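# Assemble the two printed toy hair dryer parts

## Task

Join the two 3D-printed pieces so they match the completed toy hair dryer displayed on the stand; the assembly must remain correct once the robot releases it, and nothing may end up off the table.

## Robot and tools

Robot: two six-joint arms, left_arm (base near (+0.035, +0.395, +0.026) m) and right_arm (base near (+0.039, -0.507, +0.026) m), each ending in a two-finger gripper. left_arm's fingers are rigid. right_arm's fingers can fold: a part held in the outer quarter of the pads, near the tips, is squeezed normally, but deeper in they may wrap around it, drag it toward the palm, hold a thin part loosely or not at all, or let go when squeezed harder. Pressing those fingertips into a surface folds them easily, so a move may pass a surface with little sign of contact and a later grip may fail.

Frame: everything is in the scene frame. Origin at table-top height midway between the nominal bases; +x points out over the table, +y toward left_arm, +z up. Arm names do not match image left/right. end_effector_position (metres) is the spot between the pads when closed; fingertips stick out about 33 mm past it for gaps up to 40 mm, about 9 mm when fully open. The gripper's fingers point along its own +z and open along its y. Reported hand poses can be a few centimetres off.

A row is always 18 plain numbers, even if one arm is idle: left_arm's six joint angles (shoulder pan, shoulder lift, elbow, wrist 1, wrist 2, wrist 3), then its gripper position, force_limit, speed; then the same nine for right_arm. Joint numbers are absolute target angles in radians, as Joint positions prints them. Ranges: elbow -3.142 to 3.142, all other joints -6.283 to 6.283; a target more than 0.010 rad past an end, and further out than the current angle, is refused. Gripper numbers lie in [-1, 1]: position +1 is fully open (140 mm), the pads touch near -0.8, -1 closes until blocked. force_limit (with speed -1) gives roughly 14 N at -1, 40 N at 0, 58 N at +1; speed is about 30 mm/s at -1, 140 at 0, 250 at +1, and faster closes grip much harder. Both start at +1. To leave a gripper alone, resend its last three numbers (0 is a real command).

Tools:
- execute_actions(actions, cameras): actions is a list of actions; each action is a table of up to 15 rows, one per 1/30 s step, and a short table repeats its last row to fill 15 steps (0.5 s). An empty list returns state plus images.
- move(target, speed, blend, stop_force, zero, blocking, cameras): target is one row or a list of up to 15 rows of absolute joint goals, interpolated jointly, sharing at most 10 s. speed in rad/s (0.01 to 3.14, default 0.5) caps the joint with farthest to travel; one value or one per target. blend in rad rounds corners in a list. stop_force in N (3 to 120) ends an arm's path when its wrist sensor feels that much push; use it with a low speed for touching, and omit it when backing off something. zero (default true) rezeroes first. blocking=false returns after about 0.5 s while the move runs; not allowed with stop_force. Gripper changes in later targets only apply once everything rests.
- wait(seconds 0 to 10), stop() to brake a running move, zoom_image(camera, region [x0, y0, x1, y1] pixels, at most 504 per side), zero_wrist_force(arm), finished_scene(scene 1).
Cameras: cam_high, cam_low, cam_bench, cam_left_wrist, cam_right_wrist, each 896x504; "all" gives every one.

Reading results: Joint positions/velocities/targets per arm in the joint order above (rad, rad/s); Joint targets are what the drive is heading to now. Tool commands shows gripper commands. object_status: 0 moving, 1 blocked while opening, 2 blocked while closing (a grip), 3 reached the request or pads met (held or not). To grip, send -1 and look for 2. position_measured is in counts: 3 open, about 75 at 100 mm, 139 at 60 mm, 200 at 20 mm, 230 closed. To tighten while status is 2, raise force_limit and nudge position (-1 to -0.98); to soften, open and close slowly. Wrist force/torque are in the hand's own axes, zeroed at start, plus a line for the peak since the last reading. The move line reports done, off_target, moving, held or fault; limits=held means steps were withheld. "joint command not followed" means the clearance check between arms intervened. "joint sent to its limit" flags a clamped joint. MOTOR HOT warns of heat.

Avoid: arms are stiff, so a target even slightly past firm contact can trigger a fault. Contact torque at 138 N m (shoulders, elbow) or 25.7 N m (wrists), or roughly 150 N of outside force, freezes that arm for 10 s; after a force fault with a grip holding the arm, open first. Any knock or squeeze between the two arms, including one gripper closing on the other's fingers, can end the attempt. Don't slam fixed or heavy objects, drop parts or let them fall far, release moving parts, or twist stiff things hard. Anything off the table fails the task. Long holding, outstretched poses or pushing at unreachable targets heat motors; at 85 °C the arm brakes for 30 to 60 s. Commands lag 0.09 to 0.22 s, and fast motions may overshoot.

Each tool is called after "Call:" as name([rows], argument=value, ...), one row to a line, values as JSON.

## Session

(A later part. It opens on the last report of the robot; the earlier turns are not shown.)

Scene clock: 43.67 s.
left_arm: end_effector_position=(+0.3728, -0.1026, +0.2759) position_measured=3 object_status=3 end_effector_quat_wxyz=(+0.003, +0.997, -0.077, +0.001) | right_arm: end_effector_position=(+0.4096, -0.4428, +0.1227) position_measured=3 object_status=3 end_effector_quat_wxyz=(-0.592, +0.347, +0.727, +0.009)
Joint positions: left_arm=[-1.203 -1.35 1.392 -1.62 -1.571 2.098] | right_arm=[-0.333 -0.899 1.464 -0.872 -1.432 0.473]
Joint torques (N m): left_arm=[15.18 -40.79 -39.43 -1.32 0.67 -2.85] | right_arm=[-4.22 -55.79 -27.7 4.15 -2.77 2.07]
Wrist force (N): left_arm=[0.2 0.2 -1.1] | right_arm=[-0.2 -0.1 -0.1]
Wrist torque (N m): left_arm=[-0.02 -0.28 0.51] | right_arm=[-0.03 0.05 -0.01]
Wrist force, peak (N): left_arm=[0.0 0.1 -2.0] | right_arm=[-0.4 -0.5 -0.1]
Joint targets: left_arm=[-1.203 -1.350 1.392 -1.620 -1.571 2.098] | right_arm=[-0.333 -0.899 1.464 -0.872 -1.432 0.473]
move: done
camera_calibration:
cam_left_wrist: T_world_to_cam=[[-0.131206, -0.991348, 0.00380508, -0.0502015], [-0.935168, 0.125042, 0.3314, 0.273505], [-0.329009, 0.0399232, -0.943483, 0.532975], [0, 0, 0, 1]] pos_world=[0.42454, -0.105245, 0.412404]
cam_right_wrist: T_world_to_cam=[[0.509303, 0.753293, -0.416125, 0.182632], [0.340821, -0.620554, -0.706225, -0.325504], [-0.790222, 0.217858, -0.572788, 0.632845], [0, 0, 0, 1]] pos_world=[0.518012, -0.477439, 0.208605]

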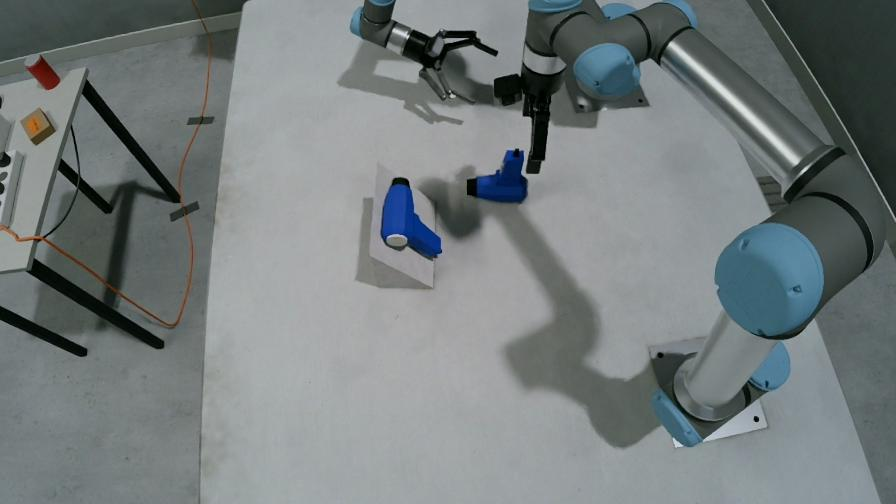

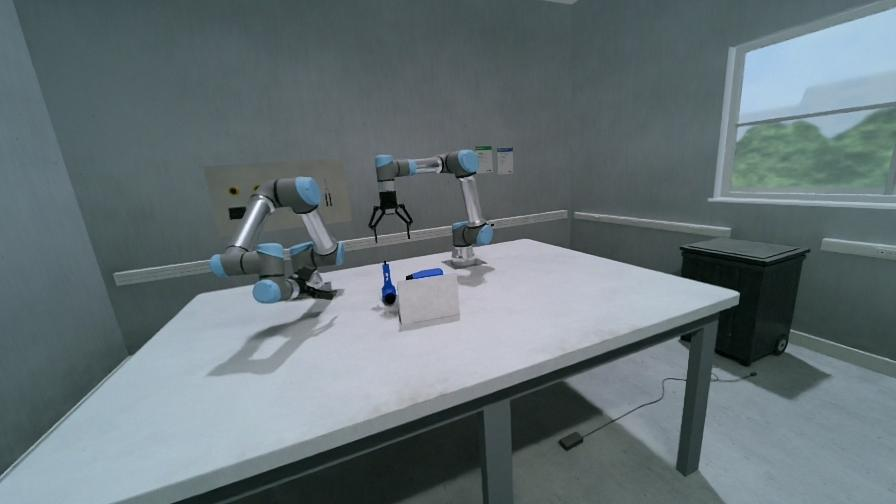

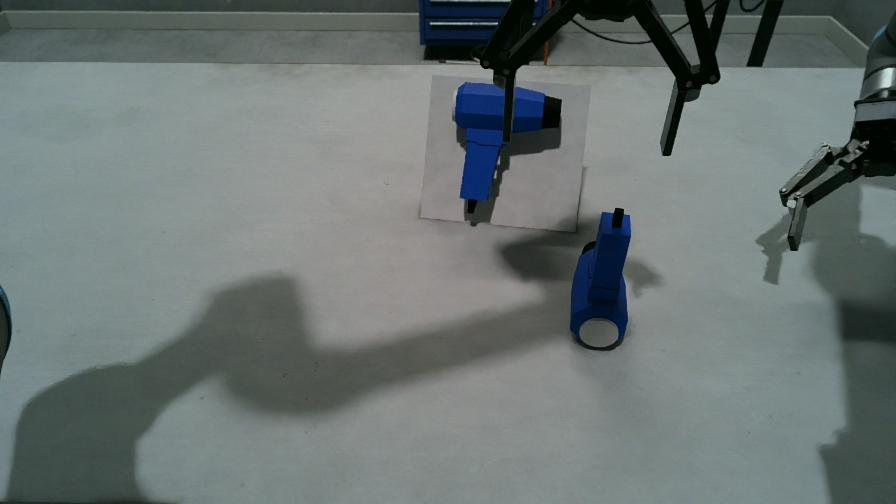

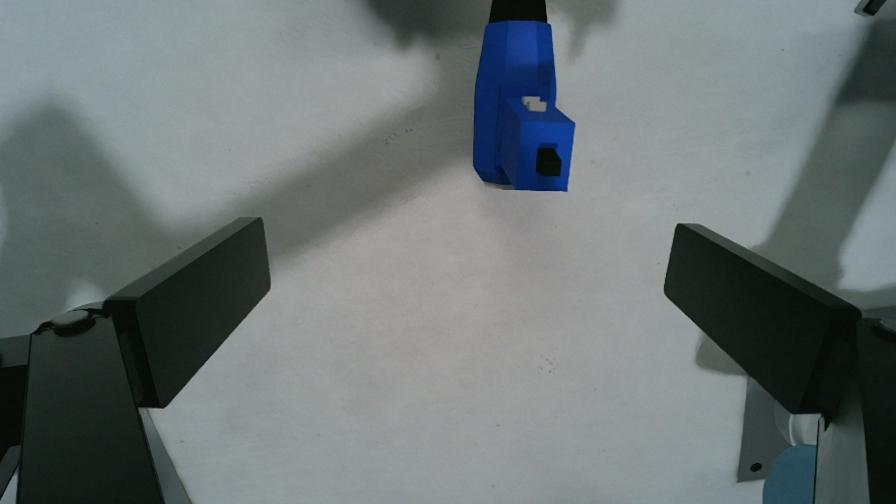

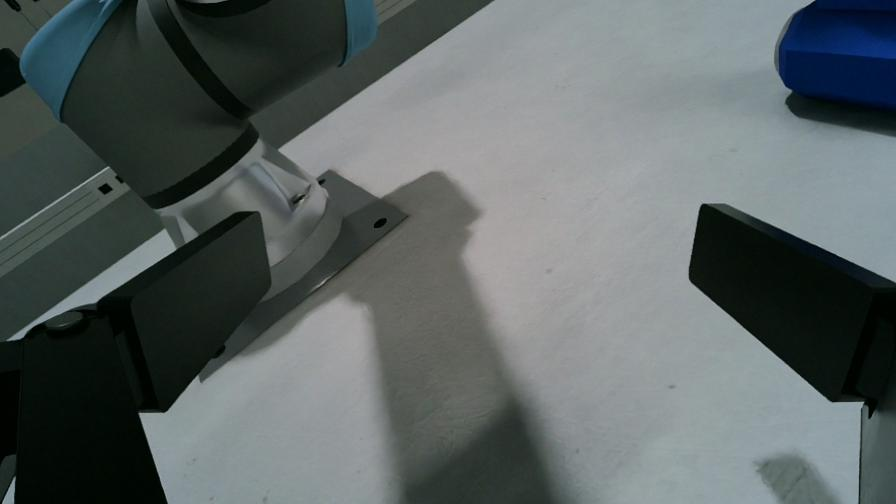

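Call:
zoom_image(camera="cam_bench", region=[560, 200, 640, 360])

Call:
zoom_image(camera="cam_high", region=[480, 160, 540, 210])

Call:
zoom_image(camera="cam_bench", region=[575, 270, 635, 330])

Scaled by 3.150 from the camera's 896x504 image, which has a finer 1280x720 frame.

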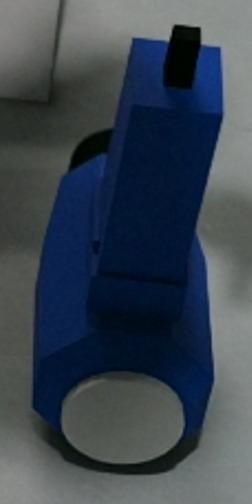

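Scaled by 8.400 from the camera's 896x504 image, which has a finer 1280x720 frame.

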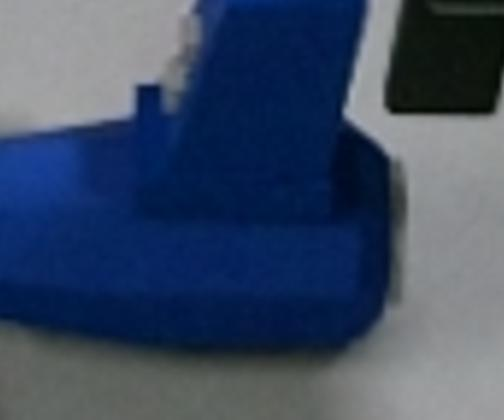

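Scaled by 8.400 from the camera's 896x504 image, which has a finer 1280x720 frame.

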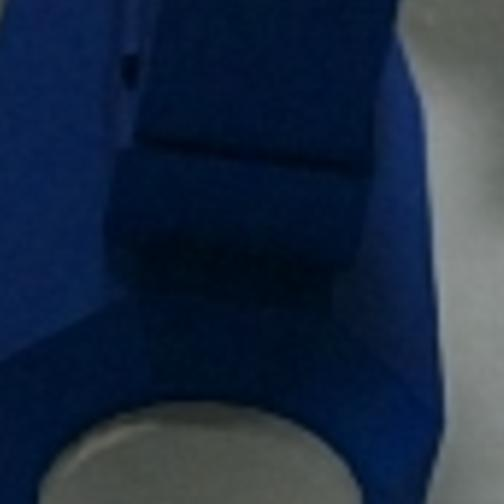

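Call:
move([
  [-1.209,-1.152,1.517,-1.936,-1.571,2.107,1,0,-1,-0.333,-0.899,1.464,-0.872,-1.432,0.473,1,1,1],
  [-1.209,-1.152,1.517,-1.936,-1.571,2.107,-1,-0.5,-1,-0.333,-0.899,1.464,-0.872,-1.432,0.473,1,1,1],
], speed=0.2, cameras=["cam_high","cam_bench"])

Call:
move(target=[-1.2205,-1.1622,1.5318,-1.9404,-1.571,2.0955,-1,-0.5,-1,-0.333,-0.899,1.464,-0.872,-1.432,0.473,1,1,1], speed=0.02, stop_force=8, cameras=["cam_high","cam_bench","cam_left_wrist"])

Call:
zoom_image(camera="cam_high", region=[450, 120, 550, 220])

Call:
zoom_image(camera="cam_bench", region=[575, 270, 635, 330])

Scene clock: 52.30 s.
left_arm: end_effector_position=(+0.3885, -0.1532, +0.1254) position_measured=185 object_status=0 end_effector_quat_wxyz=(+0.000, +0.996, -0.085, +0.000) | right_arm: end_effector_position=(+0.4096, -0.4428, +0.1227) position_measured=3 object_status=3 end_effector_quat_wxyz=(-0.592, +0.347, +0.727, +0.009)
Joint positions: left_arm=[-1.209 -1.152 1.517 -1.936 -1.571 2.107] | right_arm=[-0.333 -0.899 1.464 -0.872 -1.432 0.473]
Joint torques (N m): left_arm=[-13.67 -31.02 -11.01 -4.24 0.25 2.68] | right_arm=[-3.12 -56.81 -26.82 4.08 -2.73 1.91]
Wrist force (N): left_arm=[0.4 0.1 -2.7] | right_arm=[-0.1 -0.3 0.0]
Wrist torque (N m): left_arm=[0.04 -0.35 0.34] | right_arm=[-0.06 0.03 0.01]
Wrist force, peak (N): left_arm=[0.3 0.2 -2.8] | right_arm=[-0.4 0.3 -0.3]
Joint targets: left_arm=[-1.209 -1.152 1.517 -1.936 -1.571 2.107] | right_arm=[-0.333 -0.899 1.464 -0.872 -1.432 0.473]
move: done
Images, in order (width x height): cam_high 896x504, cam_bench 896x504.

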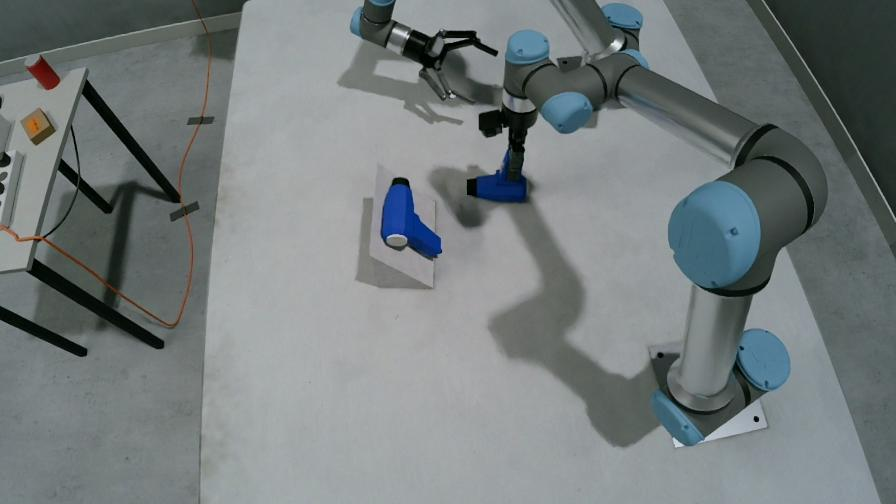

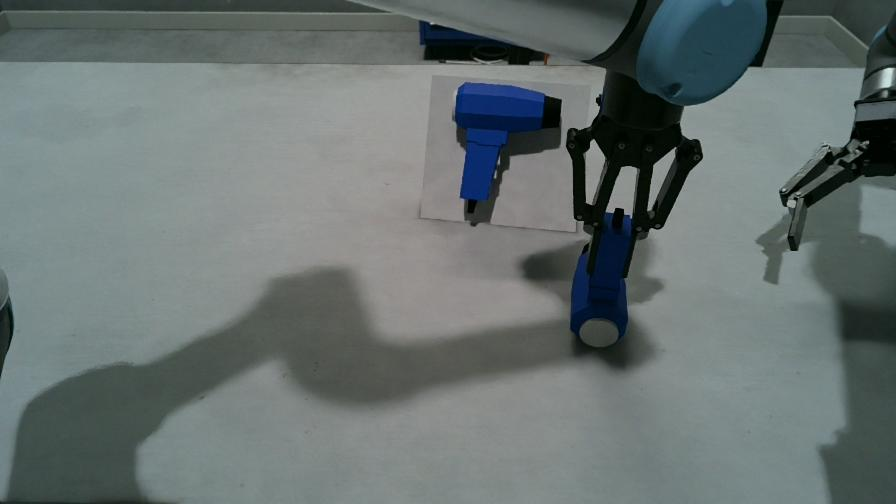

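Scene clock: 53.90 s.
left_arm: end_effector_position=(+0.3805, -0.1528, +0.1255) position_measured=185 object_status=2 end_effector_quat_wxyz=(+0.000, +0.996, -0.085, +0.000) | right_arm: end_effector_position=(+0.4096, -0.4428, +0.1227) position_measured=3 object_status=3 end_effector_quat_wxyz=(-0.592, +0.347, +0.727, +0.009)
Joint positions: left_arm=[-1.22 -1.162 1.532 -1.94 -1.571 2.096] | right_arm=[-0.333 -0.899 1.464 -0.872 -1.432 0.473]
Joint torques (N m): left_arm=[-13.75 -46.9 -11.55 -4.25 0.19 -2.72] | right_arm=[-3.55 -55.83 -27.38 4.13 -2.77 2.03]
Wrist force (N): left_arm=[1.3 0.4 -1.5] | right_arm=[-0.2 -0.3 -0.3]
Wrist torque (N m): left_arm=[0.03 -0.32 0.48] | right_arm=[-0.07 0.04 0.00]
Wrist force, peak (N): left_arm=[3.1 -0.3 -7.0] | right_arm=[-0.2 -0.3 -0.3]
Joint targets: left_arm=[-1.221 -1.162 1.532 -1.940 -1.571 2.096] | right_arm=[-0.333 -0.899 1.464 -0.872 -1.432 0.473]
move: done
camera_calibration:
cam_left_wrist: T_world_to_cam=[[-0.146058, -0.989273, -0.00244841, -0.0917294], [-0.932373, 0.136829, 0.334601, 0.337255], [-0.330677, 0.0511541, -0.942357, 0.397781], [0, 0, 0, 1]] pos_world=[0.432587, -0.15724, 0.261781]
Images, in order (width x height): cam_high 896x504, cam_bench 896x504, cam_left_wrist 896x504.

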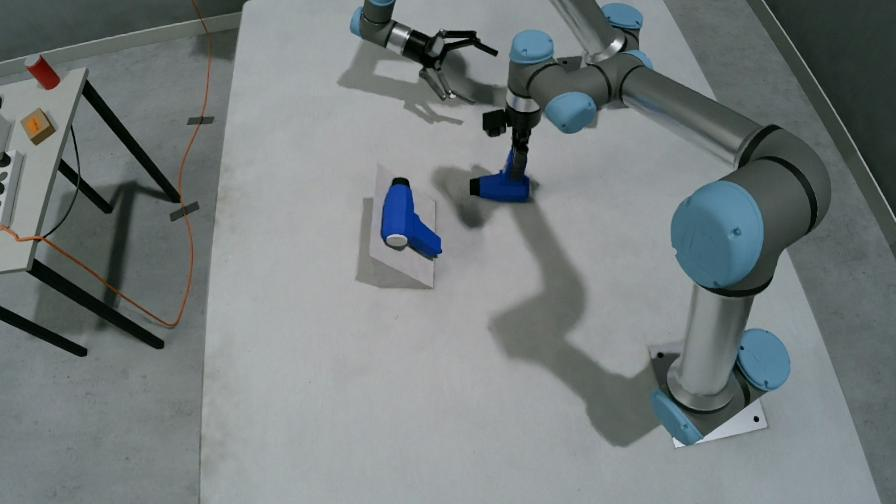

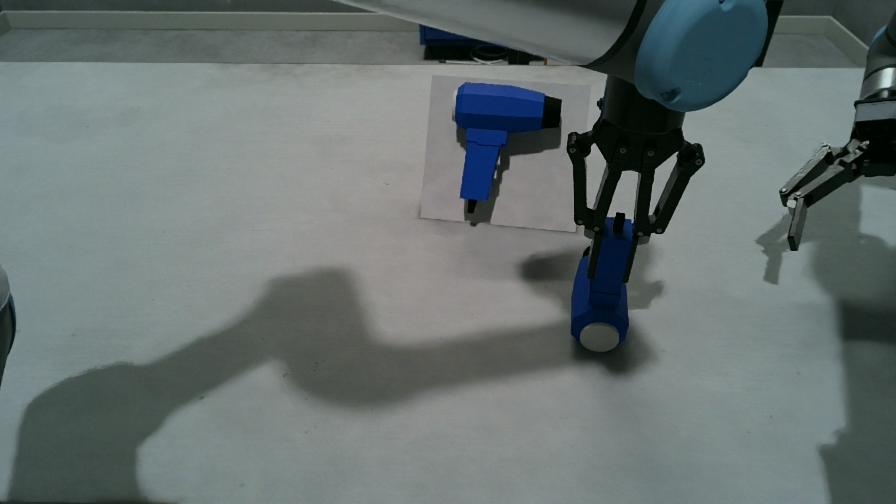

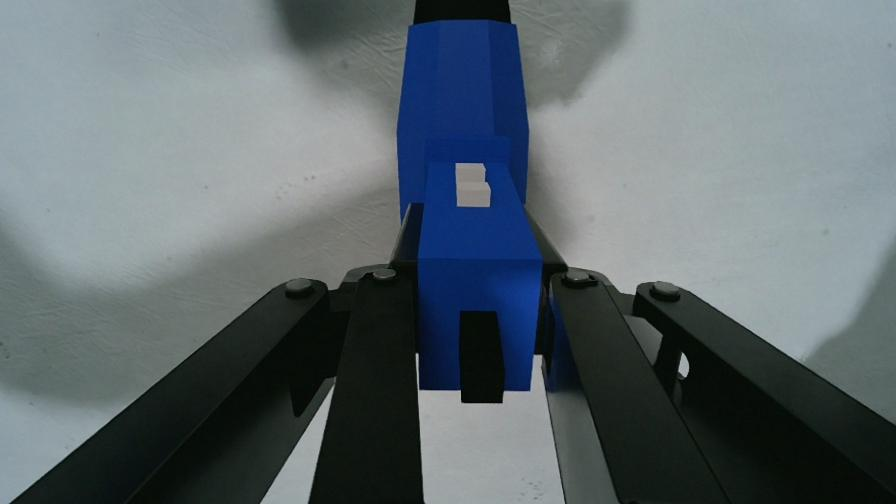

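Scaled by 5.040 from the camera's 896x504 image, which has a finer 1280x720 frame.

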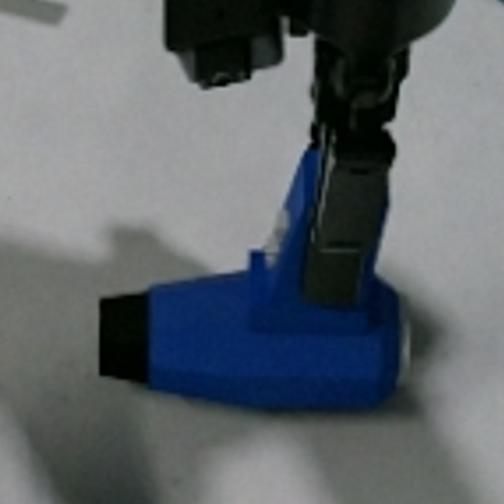

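Scaled by 8.400 from the camera's 896x504 image, which has a finer 1280x720 frame.

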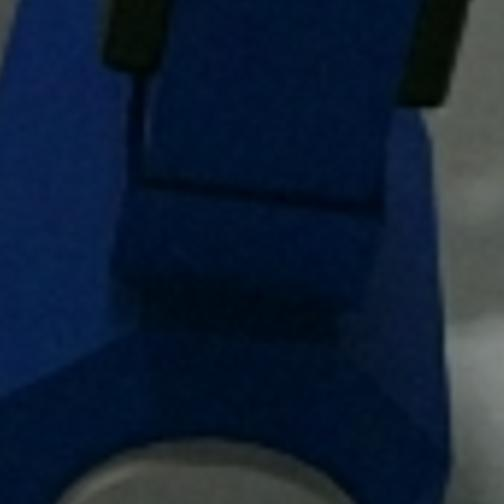

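Call:
move(target=[-1.2205,-1.1566,1.5414,-1.9556,-1.571,2.0955,-1,-0.5,-1,-0.333,-0.899,1.464,-0.872,-1.432,0.473,1,1,1], speed=0.02, stop_force=12)

Scene clock: 55.43 s.
left_arm: end_effector_position=(+0.3805, -0.1529, +0.1252) position_measured=185 object_status=2 end_effector_quat_wxyz=(+0.000, +0.996, -0.085, +0.000) | right_arm: end_effector_position=(+0.4096, -0.4428, +0.1227) position_measured=3 object_status=3 end_effector_quat_wxyz=(-0.592, +0.347, +0.727, +0.009)
Joint positions: left_arm=[-1.221 -1.162 1.532 -1.941 -1.571 2.095] | right_arm=[-0.333 -0.899 1.464 -0.872 -1.432 0.473]
Joint torques (N m): left_arm=[-13.59 -39.25 -34.97 -1.25 0.13 -2.74] | right_arm=[-2.94 -55.7 -27.53 3.97 -2.77 1.9]
Wrist force (N): left_arm=[0.5 -1.2 -10.7] | right_arm=[-0.1 -0.1 -0.4]
Wrist torque (N m): left_arm=[0.09 -0.30 0.48] | right_arm=[-0.03 0.04 0.01]
Wrist force, peak (N): left_arm=[-1.0 -2.1 -21.0] | right_arm=[-0.1 0.0 -0.5]
Joint targets: left_arm=[-1.221 -1.162 1.532 -1.941 -1.571 2.095] | right_arm=[-0.333 -0.899 1.464 -0.872 -1.432 0.473]
move: contact (left_arm); left_arm: the wrist 1 is farthest, 0.014 rad from its target

Call:
move([
  [-1.2205,-1.1622,1.5318,-1.9404,-1.571,2.0955,-1,-0.5,-1,-0.333,-0.899,1.464,-0.872,-1.432,0.473,1,1,1],
  [-1.2325,-1.1716,1.5456,-1.9448,-1.571,2.0835,-1,-0.5,-1,-0.333,-0.899,1.464,-0.872,-1.432,0.473,1,1,1],
], speed=0.02, cameras=["cam_high","cam_bench","cam_left_wrist"])

Call:
zoom_image(camera="cam_high", region=[450, 120, 550, 220])

Call:
zoom_image(camera="cam_bench", region=[575, 270, 635, 330])

Scene clock: 57.40 s.
left_arm: end_effector_position=(+0.3726, -0.1529, +0.1254) position_measured=185 object_status=2 end_effector_quat_wxyz=(+0.000, +0.996, -0.085, +0.000) | right_arm: end_effector_position=(+0.4096, -0.4428, +0.1227) position_measured=3 object_status=3 end_effector_quat_wxyz=(-0.592, +0.347, +0.727, +0.009)
Joint positions: left_arm=[-1.232 -1.171 1.545 -1.945 -1.571 2.084] | right_arm=[-0.333 -0.899 1.464 -0.872 -1.432 0.473]
Joint torques (N m): left_arm=[-14.03 -45.5 -11.83 -4.15 0.05 -2.8] | right_arm=[-2.81 -56.31 -27.23 4.03 -2.59 2.04]
Wrist force (N): left_arm=[1.4 0.2 -1.7] | right_arm=[-0.2 -0.3 0.2]
Wrist torque (N m): left_arm=[0.02 -0.26 0.48] | right_arm=[-0.06 0.05 0.00]
Wrist force, peak (N): left_arm=[0.4 -1.1 -10.7] | right_arm=[-0.3 0.1 -0.5]
Joint targets: left_arm=[-1.232 -1.172 1.546 -1.945 -1.571 2.083] | right_arm=[-0.333 -0.899 1.464 -0.872 -1.432 0.473]
move: done
camera_calibration:
cam_left_wrist: T_world_to_cam=[[-0.146058, -0.989273, -0.00244841, -0.0928833], [-0.932373, 0.136829, 0.334601, 0.329889], [-0.330677, 0.0511541, -0.942357, 0.395168], [0, 0, 0, 1]] pos_world=[0.424687, -0.15724, 0.261781]
Images, in order (width x height): cam_high 896x504, cam_bench 896x504, cam_left_wrist 896x504.

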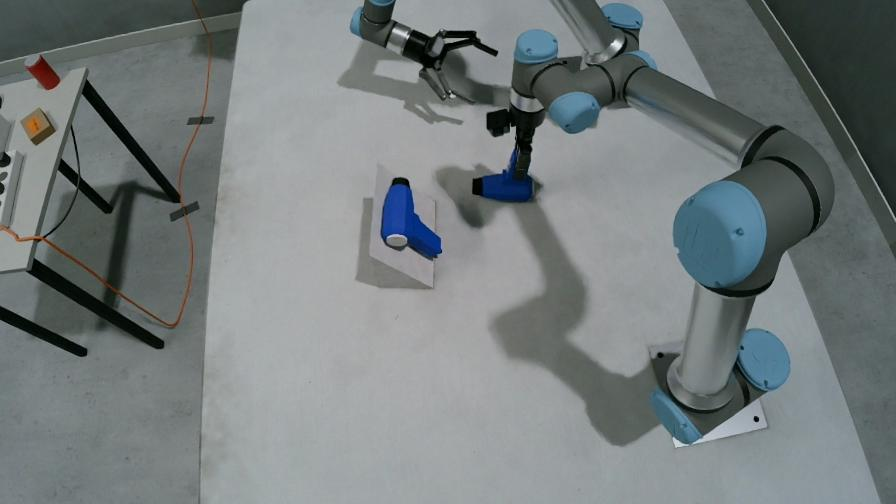

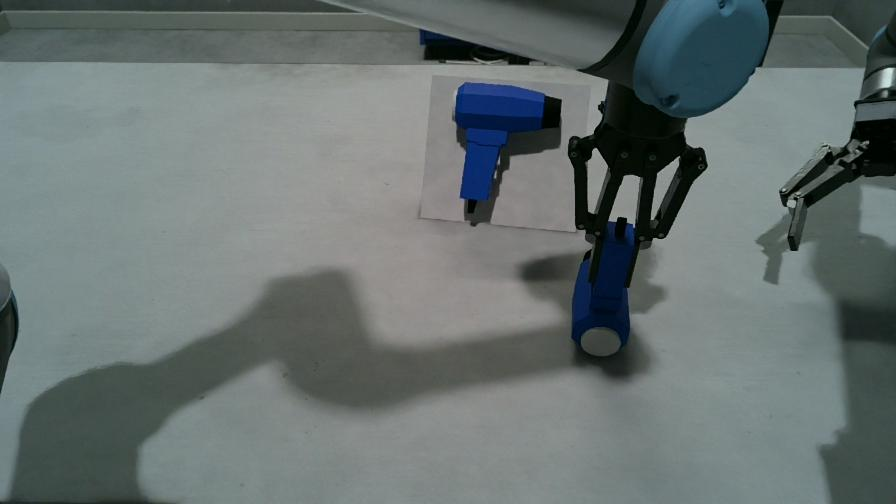

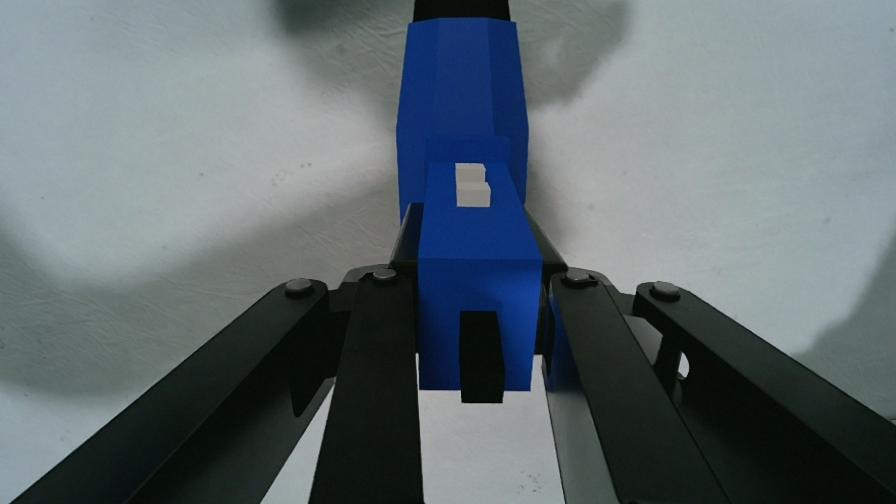

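Scaled by 5.040 from the camera's 896x504 image, which has a finer 1280x720 frame.

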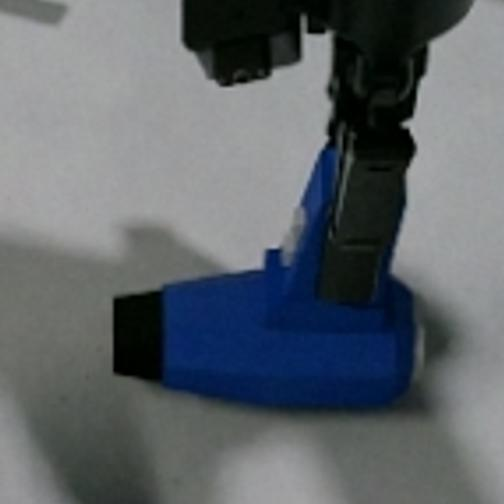

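Scaled by 8.400 from the camera's 896x504 image, which has a finer 1280x720 frame.

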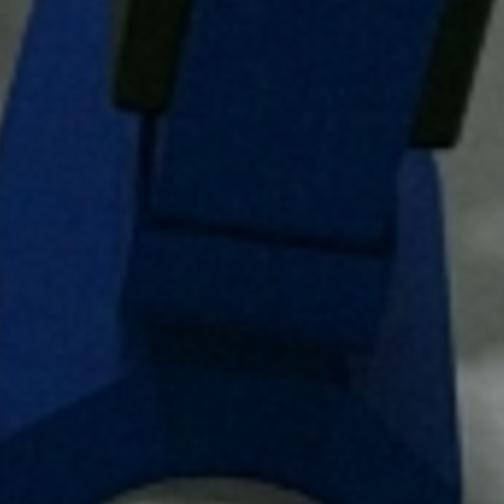

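Call:
move([
  [-1.2325,-1.1738,1.5420,-1.9390,-1.571,2.0835,-1,-0.5,-1,-0.333,-0.899,1.464,-0.872,-1.432,0.473,1,1,1],
  [-1.2445,-1.1834,1.5555,-1.9429,-1.571,2.0715,-1,-0.5,-1,-0.333,-0.899,1.464,-0.872,-1.432,0.473,1,1,1],
], speed=0.02, cameras=["cam_high","cam_bench","cam_left_wrist"])

Call:
zoom_image(camera="cam_high", region=[450, 120, 550, 220])

Call:
zoom_image(camera="cam_bench", region=[575, 270, 645, 340])

Scene clock: 59.77 s.
left_arm: end_effector_position=(+0.3646, -0.1528, +0.1280) position_measured=185 object_status=2 end_effector_quat_wxyz=(+0.000, +0.996, -0.085, +0.000) | right_arm: end_effector_position=(+0.4096, -0.4428, +0.1227) position_measured=3 object_status=3 end_effector_quat_wxyz=(-0.592, +0.347, +0.727, +0.009)
Joint positions: left_arm=[-1.244 -1.183 1.555 -1.943 -1.571 2.072] | right_arm=[-0.333 -0.899 1.464 -0.872 -1.432 0.473]
Joint torques (N m): left_arm=[-13.5 -46.75 -11.07 -4.39 -0.01 -2.87] | right_arm=[-3.05 -56.69 -27.03 4.08 -2.69 1.87]
Wrist force (N): left_arm=[1.1 0.6 -0.2] | right_arm=[0.2 0.1 -0.3]
Wrist torque (N m): left_arm=[0.10 -0.30 0.48] | right_arm=[0.03 -0.04 0.00]
Wrist force, peak (N): left_arm=[1.8 0.5 -1.9] | right_arm=[-0.3 -0.1 -0.4]
Joint targets: left_arm=[-1.245 -1.183 1.555 -1.943 -1.571 2.071] | right_arm=[-0.333 -0.899 1.464 -0.872 -1.432 0.473]
move: done
camera_calibration:
cam_left_wrist: T_world_to_cam=[[-0.146058, -0.989273, -0.00244841, -0.0939611], [-0.932373, 0.136829, 0.334601, 0.321453], [-0.330677, 0.0511541, -0.942357, 0.394935], [0, 0, 0, 1]] pos_world=[0.416587, -0.15714, 0.264381]
Images, in order (width x height): cam_high 896x504, cam_bench 896x504, cam_left_wrist 896x504.

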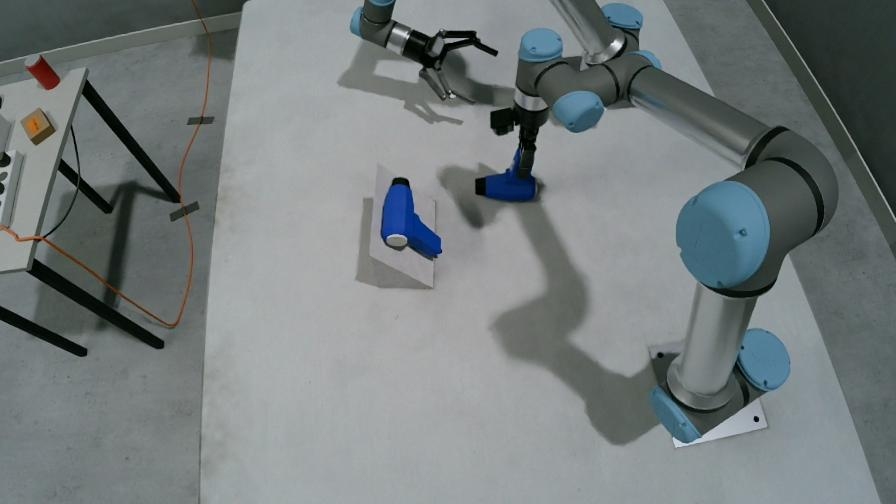

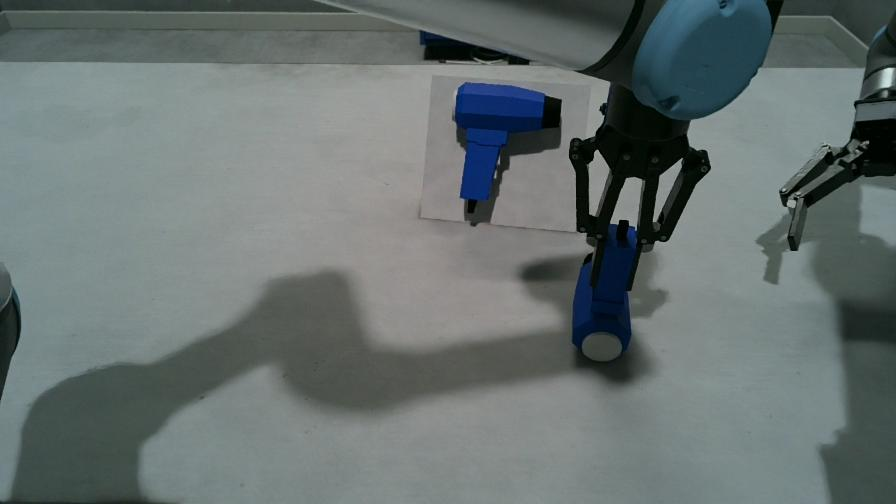

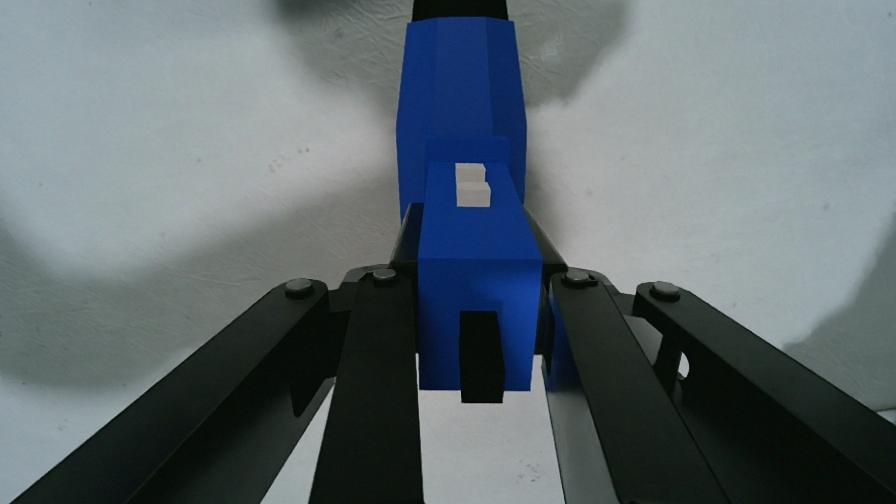

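Scaled by 5.040 from the camera's 896x504 image, which has a finer 1280x720 frame.

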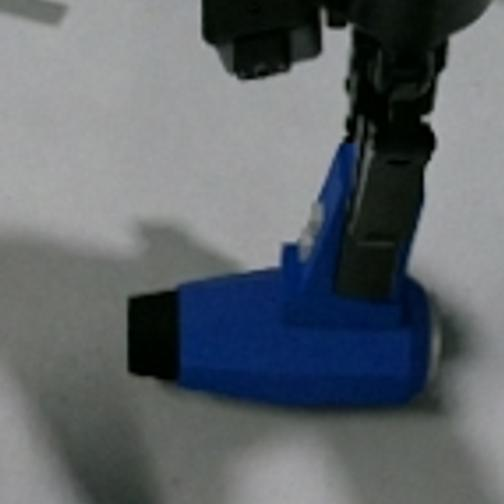

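Scaled by 7.200 from the camera's 896x504 image, which has a finer 1280x720 frame.

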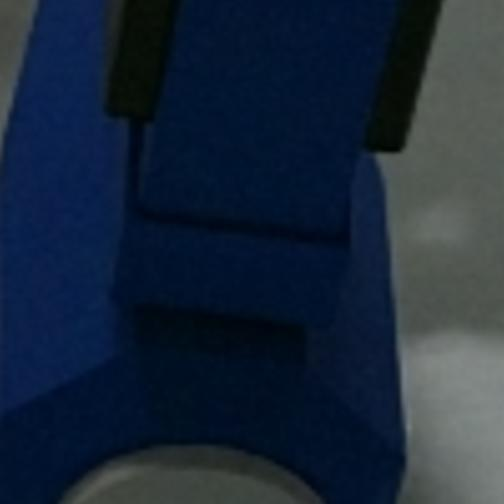

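Call:
move([
  [-1.2445,-1.2397,1.3904,-1.7215,-1.571,2.0715,-1,-0.5,-1,-0.333,-0.899,1.464,-0.872,-1.432,0.473,1,1,1],
  [-1.1263,-1.6715,1.8767,-1.776,-2.4,2.183,-1,-0.5,-1,-0.333,-0.899,1.464,-0.872,-1.432,0.473,1,1,1],
  [-1.1263,-1.5417,2.117,-2.1461,-3.45,2.183,-1,-0.5,-1,-0.333,-0.899,1.464,-0.872,-1.432,0.473,1,1,1],
], speed=[0.15,0.6,0.6], blend=[0.05,0.1,0], cameras=["cam_high","cam_bench","cam_low"])

Scene clock: 66.40 s.
left_arm: end_effector_position=(+0.0797, -0.0728, +0.4941) position_measured=185 object_status=2 end_effector_quat_wxyz=(+0.409, +0.588, -0.048, -0.696) | right_arm: end_effector_position=(+0.4096, -0.4428, +0.1227) position_measured=3 object_status=3 end_effector_quat_wxyz=(-0.592, +0.347, +0.727, +0.009)
Joint positions: left_arm=[-1.126 -1.542 2.117 -2.146 -3.45 2.183] | right_arm=[-0.333 -0.899 1.464 -0.872 -1.432 0.473]
Joint torques (N m): left_arm=[15.16 -13.45 -9.57 -4.45 -4.14 2.73] | right_arm=[-1.98 -55.58 -26.37 3.9 -2.61 1.95]
Wrist force (N): left_arm=[3.1 0.1 -2.3] | right_arm=[0.0 0.0 -0.3]
Wrist torque (N m): left_arm=[0.21 -0.35 0.28] | right_arm=[-0.01 0.00 0.00]
Wrist force, peak (N): left_arm=[3.3 -0.1 -2.4] | right_arm=[-0.3 -0.3 -0.3]
Joint targets: left_arm=[-1.126 -1.542 2.117 -2.146 -3.450 2.183] | right_arm=[-0.333 -0.899 1.464 -0.872 -1.432 0.473]
move: done
Images, in order (width x height): cam_high 896x504, cam_low 896x504, cam_bench 896x504.

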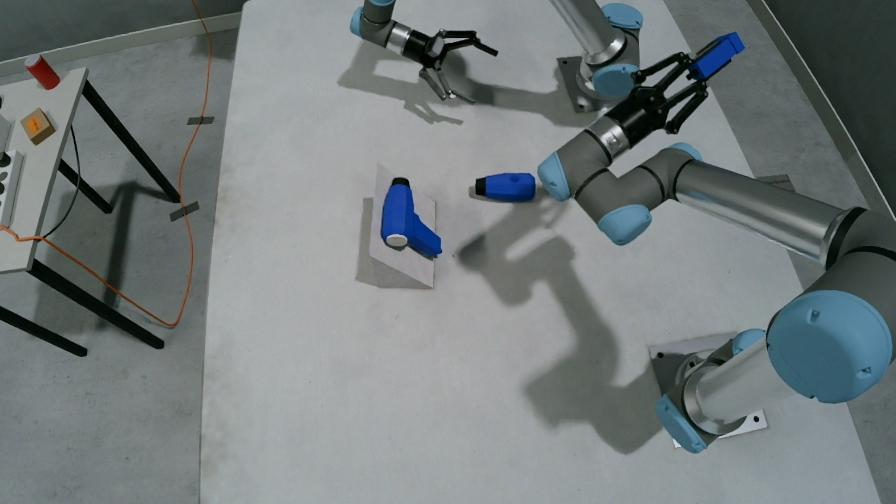

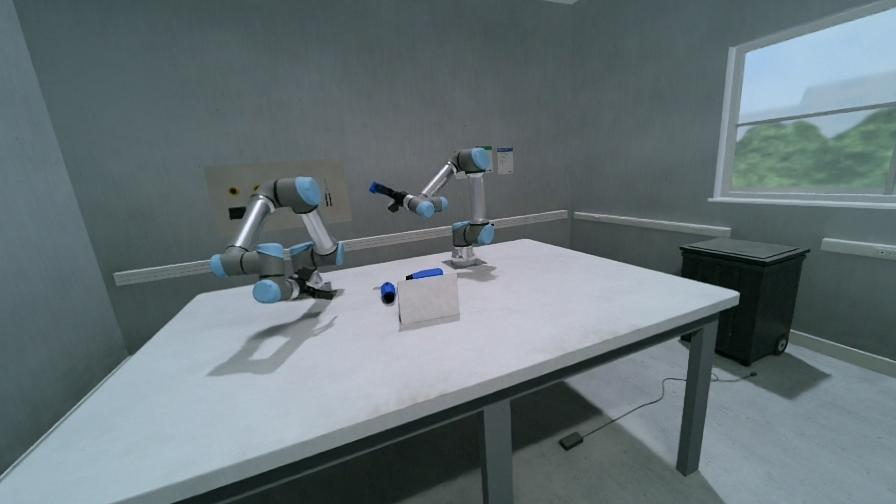

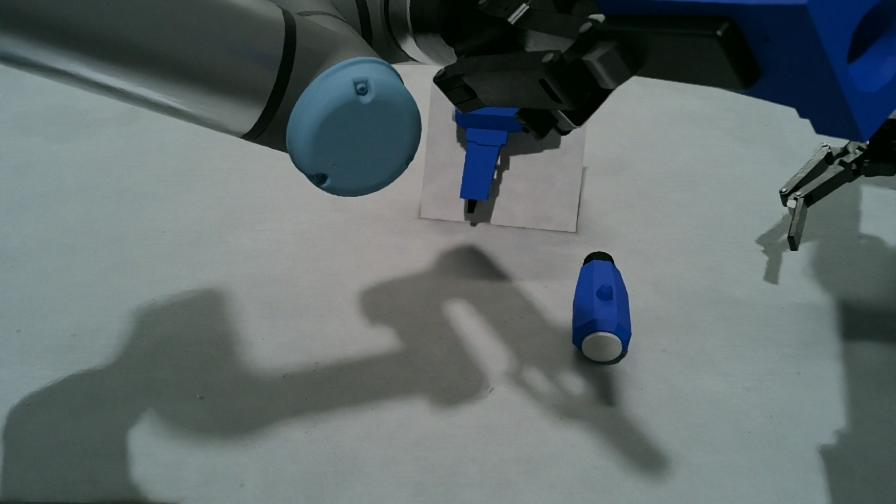

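Call:
move(target=[-0.9,-1.5417,2.117,-2.1461,-3.45,2.183,-1,-0.5,-1,-0.333,-0.899,1.464,-0.872,-1.432,0.473,1,1,1], speed=0.5, cameras=["cam_bench"])

Call:
zoom_image(camera="cam_bench", region=[600, 0, 896, 180])

Call:
zoom_image(camera="cam_bench", region=[560, 240, 650, 370])

Scene clock: 67.67 s.
left_arm: end_effector_position=(+0.1835, -0.0508, +0.4941) position_measured=185 object_status=2 end_effector_quat_wxyz=(+0.485, +0.590, +0.019, -0.646) | right_arm: end_effector_position=(+0.4096, -0.4428, +0.1227) position_measured=3 object_status=3 end_effector_quat_wxyz=(-0.592, +0.347, +0.727, +0.009)
Joint positions: left_arm=[-0.9 -1.542 2.117 -2.146 -3.45 2.183] | right_arm=[-0.333 -0.899 1.464 -0.872 -1.432 0.473]
Joint torques (N m): left_arm=[15.53 -16.7 -11.21 -4.12 -3.31 2.75] | right_arm=[-1.93 -56.65 -26.67 3.91 -2.72 1.8]
Wrist force (N): left_arm=[3.0 0.0 -2.3] | right_arm=[0.0 0.1 0.0]
Wrist torque (N m): left_arm=[0.19 -0.34 0.28] | right_arm=[0.01 0.00 0.00]
Wrist force, peak (N): left_arm=[2.7 0.6 -4.3] | right_arm=[-0.2 0.0 -0.4]
Joint targets: left_arm=[-0.900 -1.542 2.117 -2.146 -3.450 2.183] | right_arm=[-0.333 -0.899 1.464 -0.872 -1.432 0.473]
move: done
Images, in order (width x height): cam_bench 896x504.

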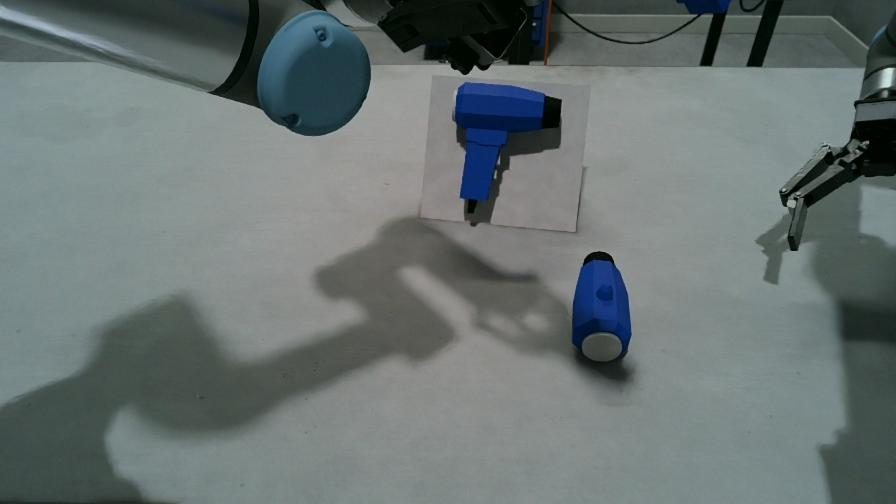

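Scaled by 1.703 from the camera's 896x504 image, which has a finer 1280x720 frame.

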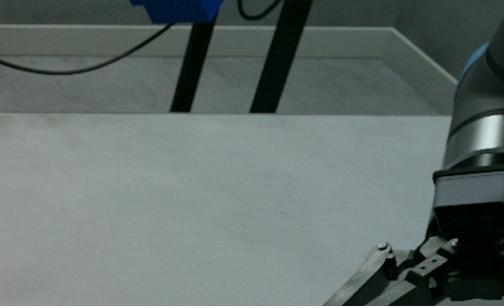

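Scaled by 3.877 from the camera's 896x504 image, which has a finer 1280x720 frame.

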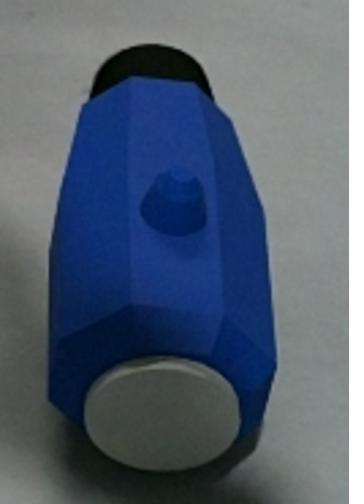

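Call:
move(target=[-0.95,-1.5417,2.117,-2.1461,-3.1,2.183,-1,-0.5,-1,-0.333,-0.899,1.464,-0.872,-1.432,0.473,1,1,1], speed=0.5, cameras=["cam_bench"])

Call:
zoom_image(camera="cam_bench", region=[660, 0, 840, 150])

Scene clock: 69.07 s.
left_arm: end_effector_position=(+0.1494, -0.0661, +0.3868) position_measured=185 object_status=2 end_effector_quat_wxyz=(+0.402, +0.722, +0.005, -0.564) | right_arm: end_effector_position=(+0.4096, -0.4428, +0.1227) position_measured=3 object_status=3 end_effector_quat_wxyz=(-0.592, +0.347, +0.727, +0.009)
Joint positions: left_arm=[-0.95 -1.542 2.117 -2.146 -3.1 2.183] | right_arm=[-0.333 -0.899 1.464 -0.872 -1.432 0.473]
Joint torques (N m): left_arm=[-13.41 -20.86 -13.2 -3.85 -1.56 2.75] | right_arm=[-2.22 -55.23 -26.69 4.05 -2.68 1.9]
Wrist force (N): left_arm=[2.8 0.0 -2.1] | right_arm=[-0.1 -0.1 -0.2]
Wrist torque (N m): left_arm=[0.14 -0.40 0.30] | right_arm=[-0.03 0.04 0.01]
Wrist force, peak (N): left_arm=[3.8 -0.4 -2.0] | right_arm=[-0.4 -0.3 -0.1]
Joint targets: left_arm=[-0.950 -1.542 2.117 -2.146 -3.100 2.183] | right_arm=[-0.333 -0.899 1.464 -0.872 -1.432 0.473]
move: done
Images, in order (width x height): cam_bench 896x504.

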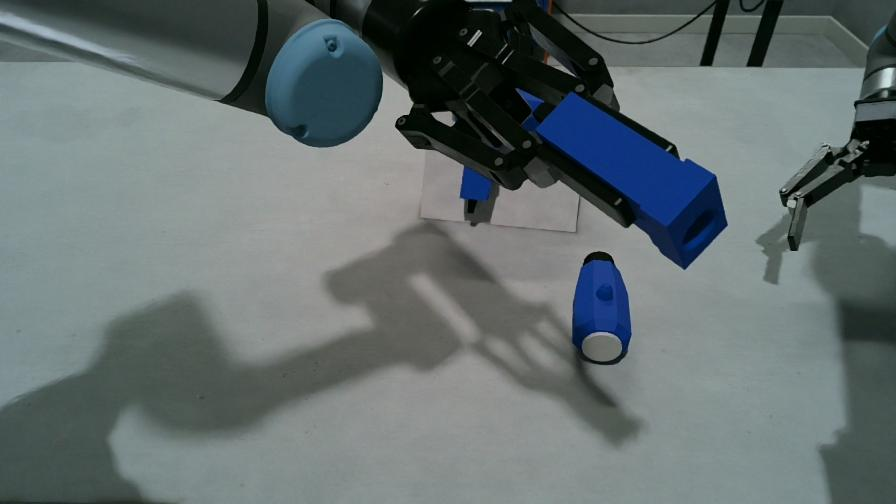

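Scaled by 2.800 from the camera's 896x504 image, which has a finer 1280x720 frame.

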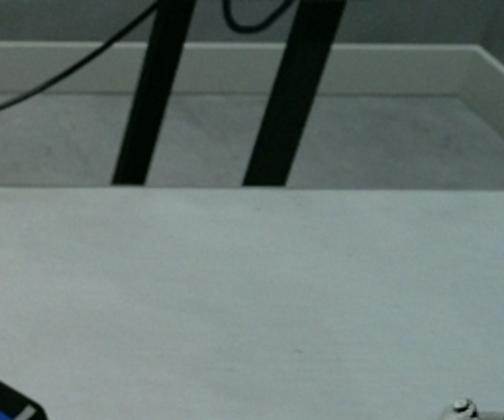

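Call:
zoom_image(camera="cam_bench", region=[620, 150, 750, 280])

Scaled by 3.877 from the camera's 896x504 image, which has a finer 1280x720 frame.

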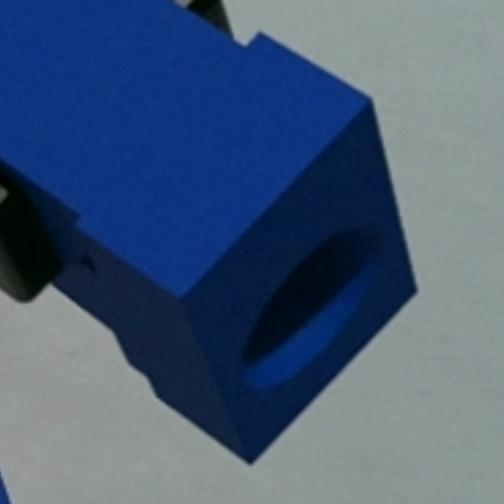

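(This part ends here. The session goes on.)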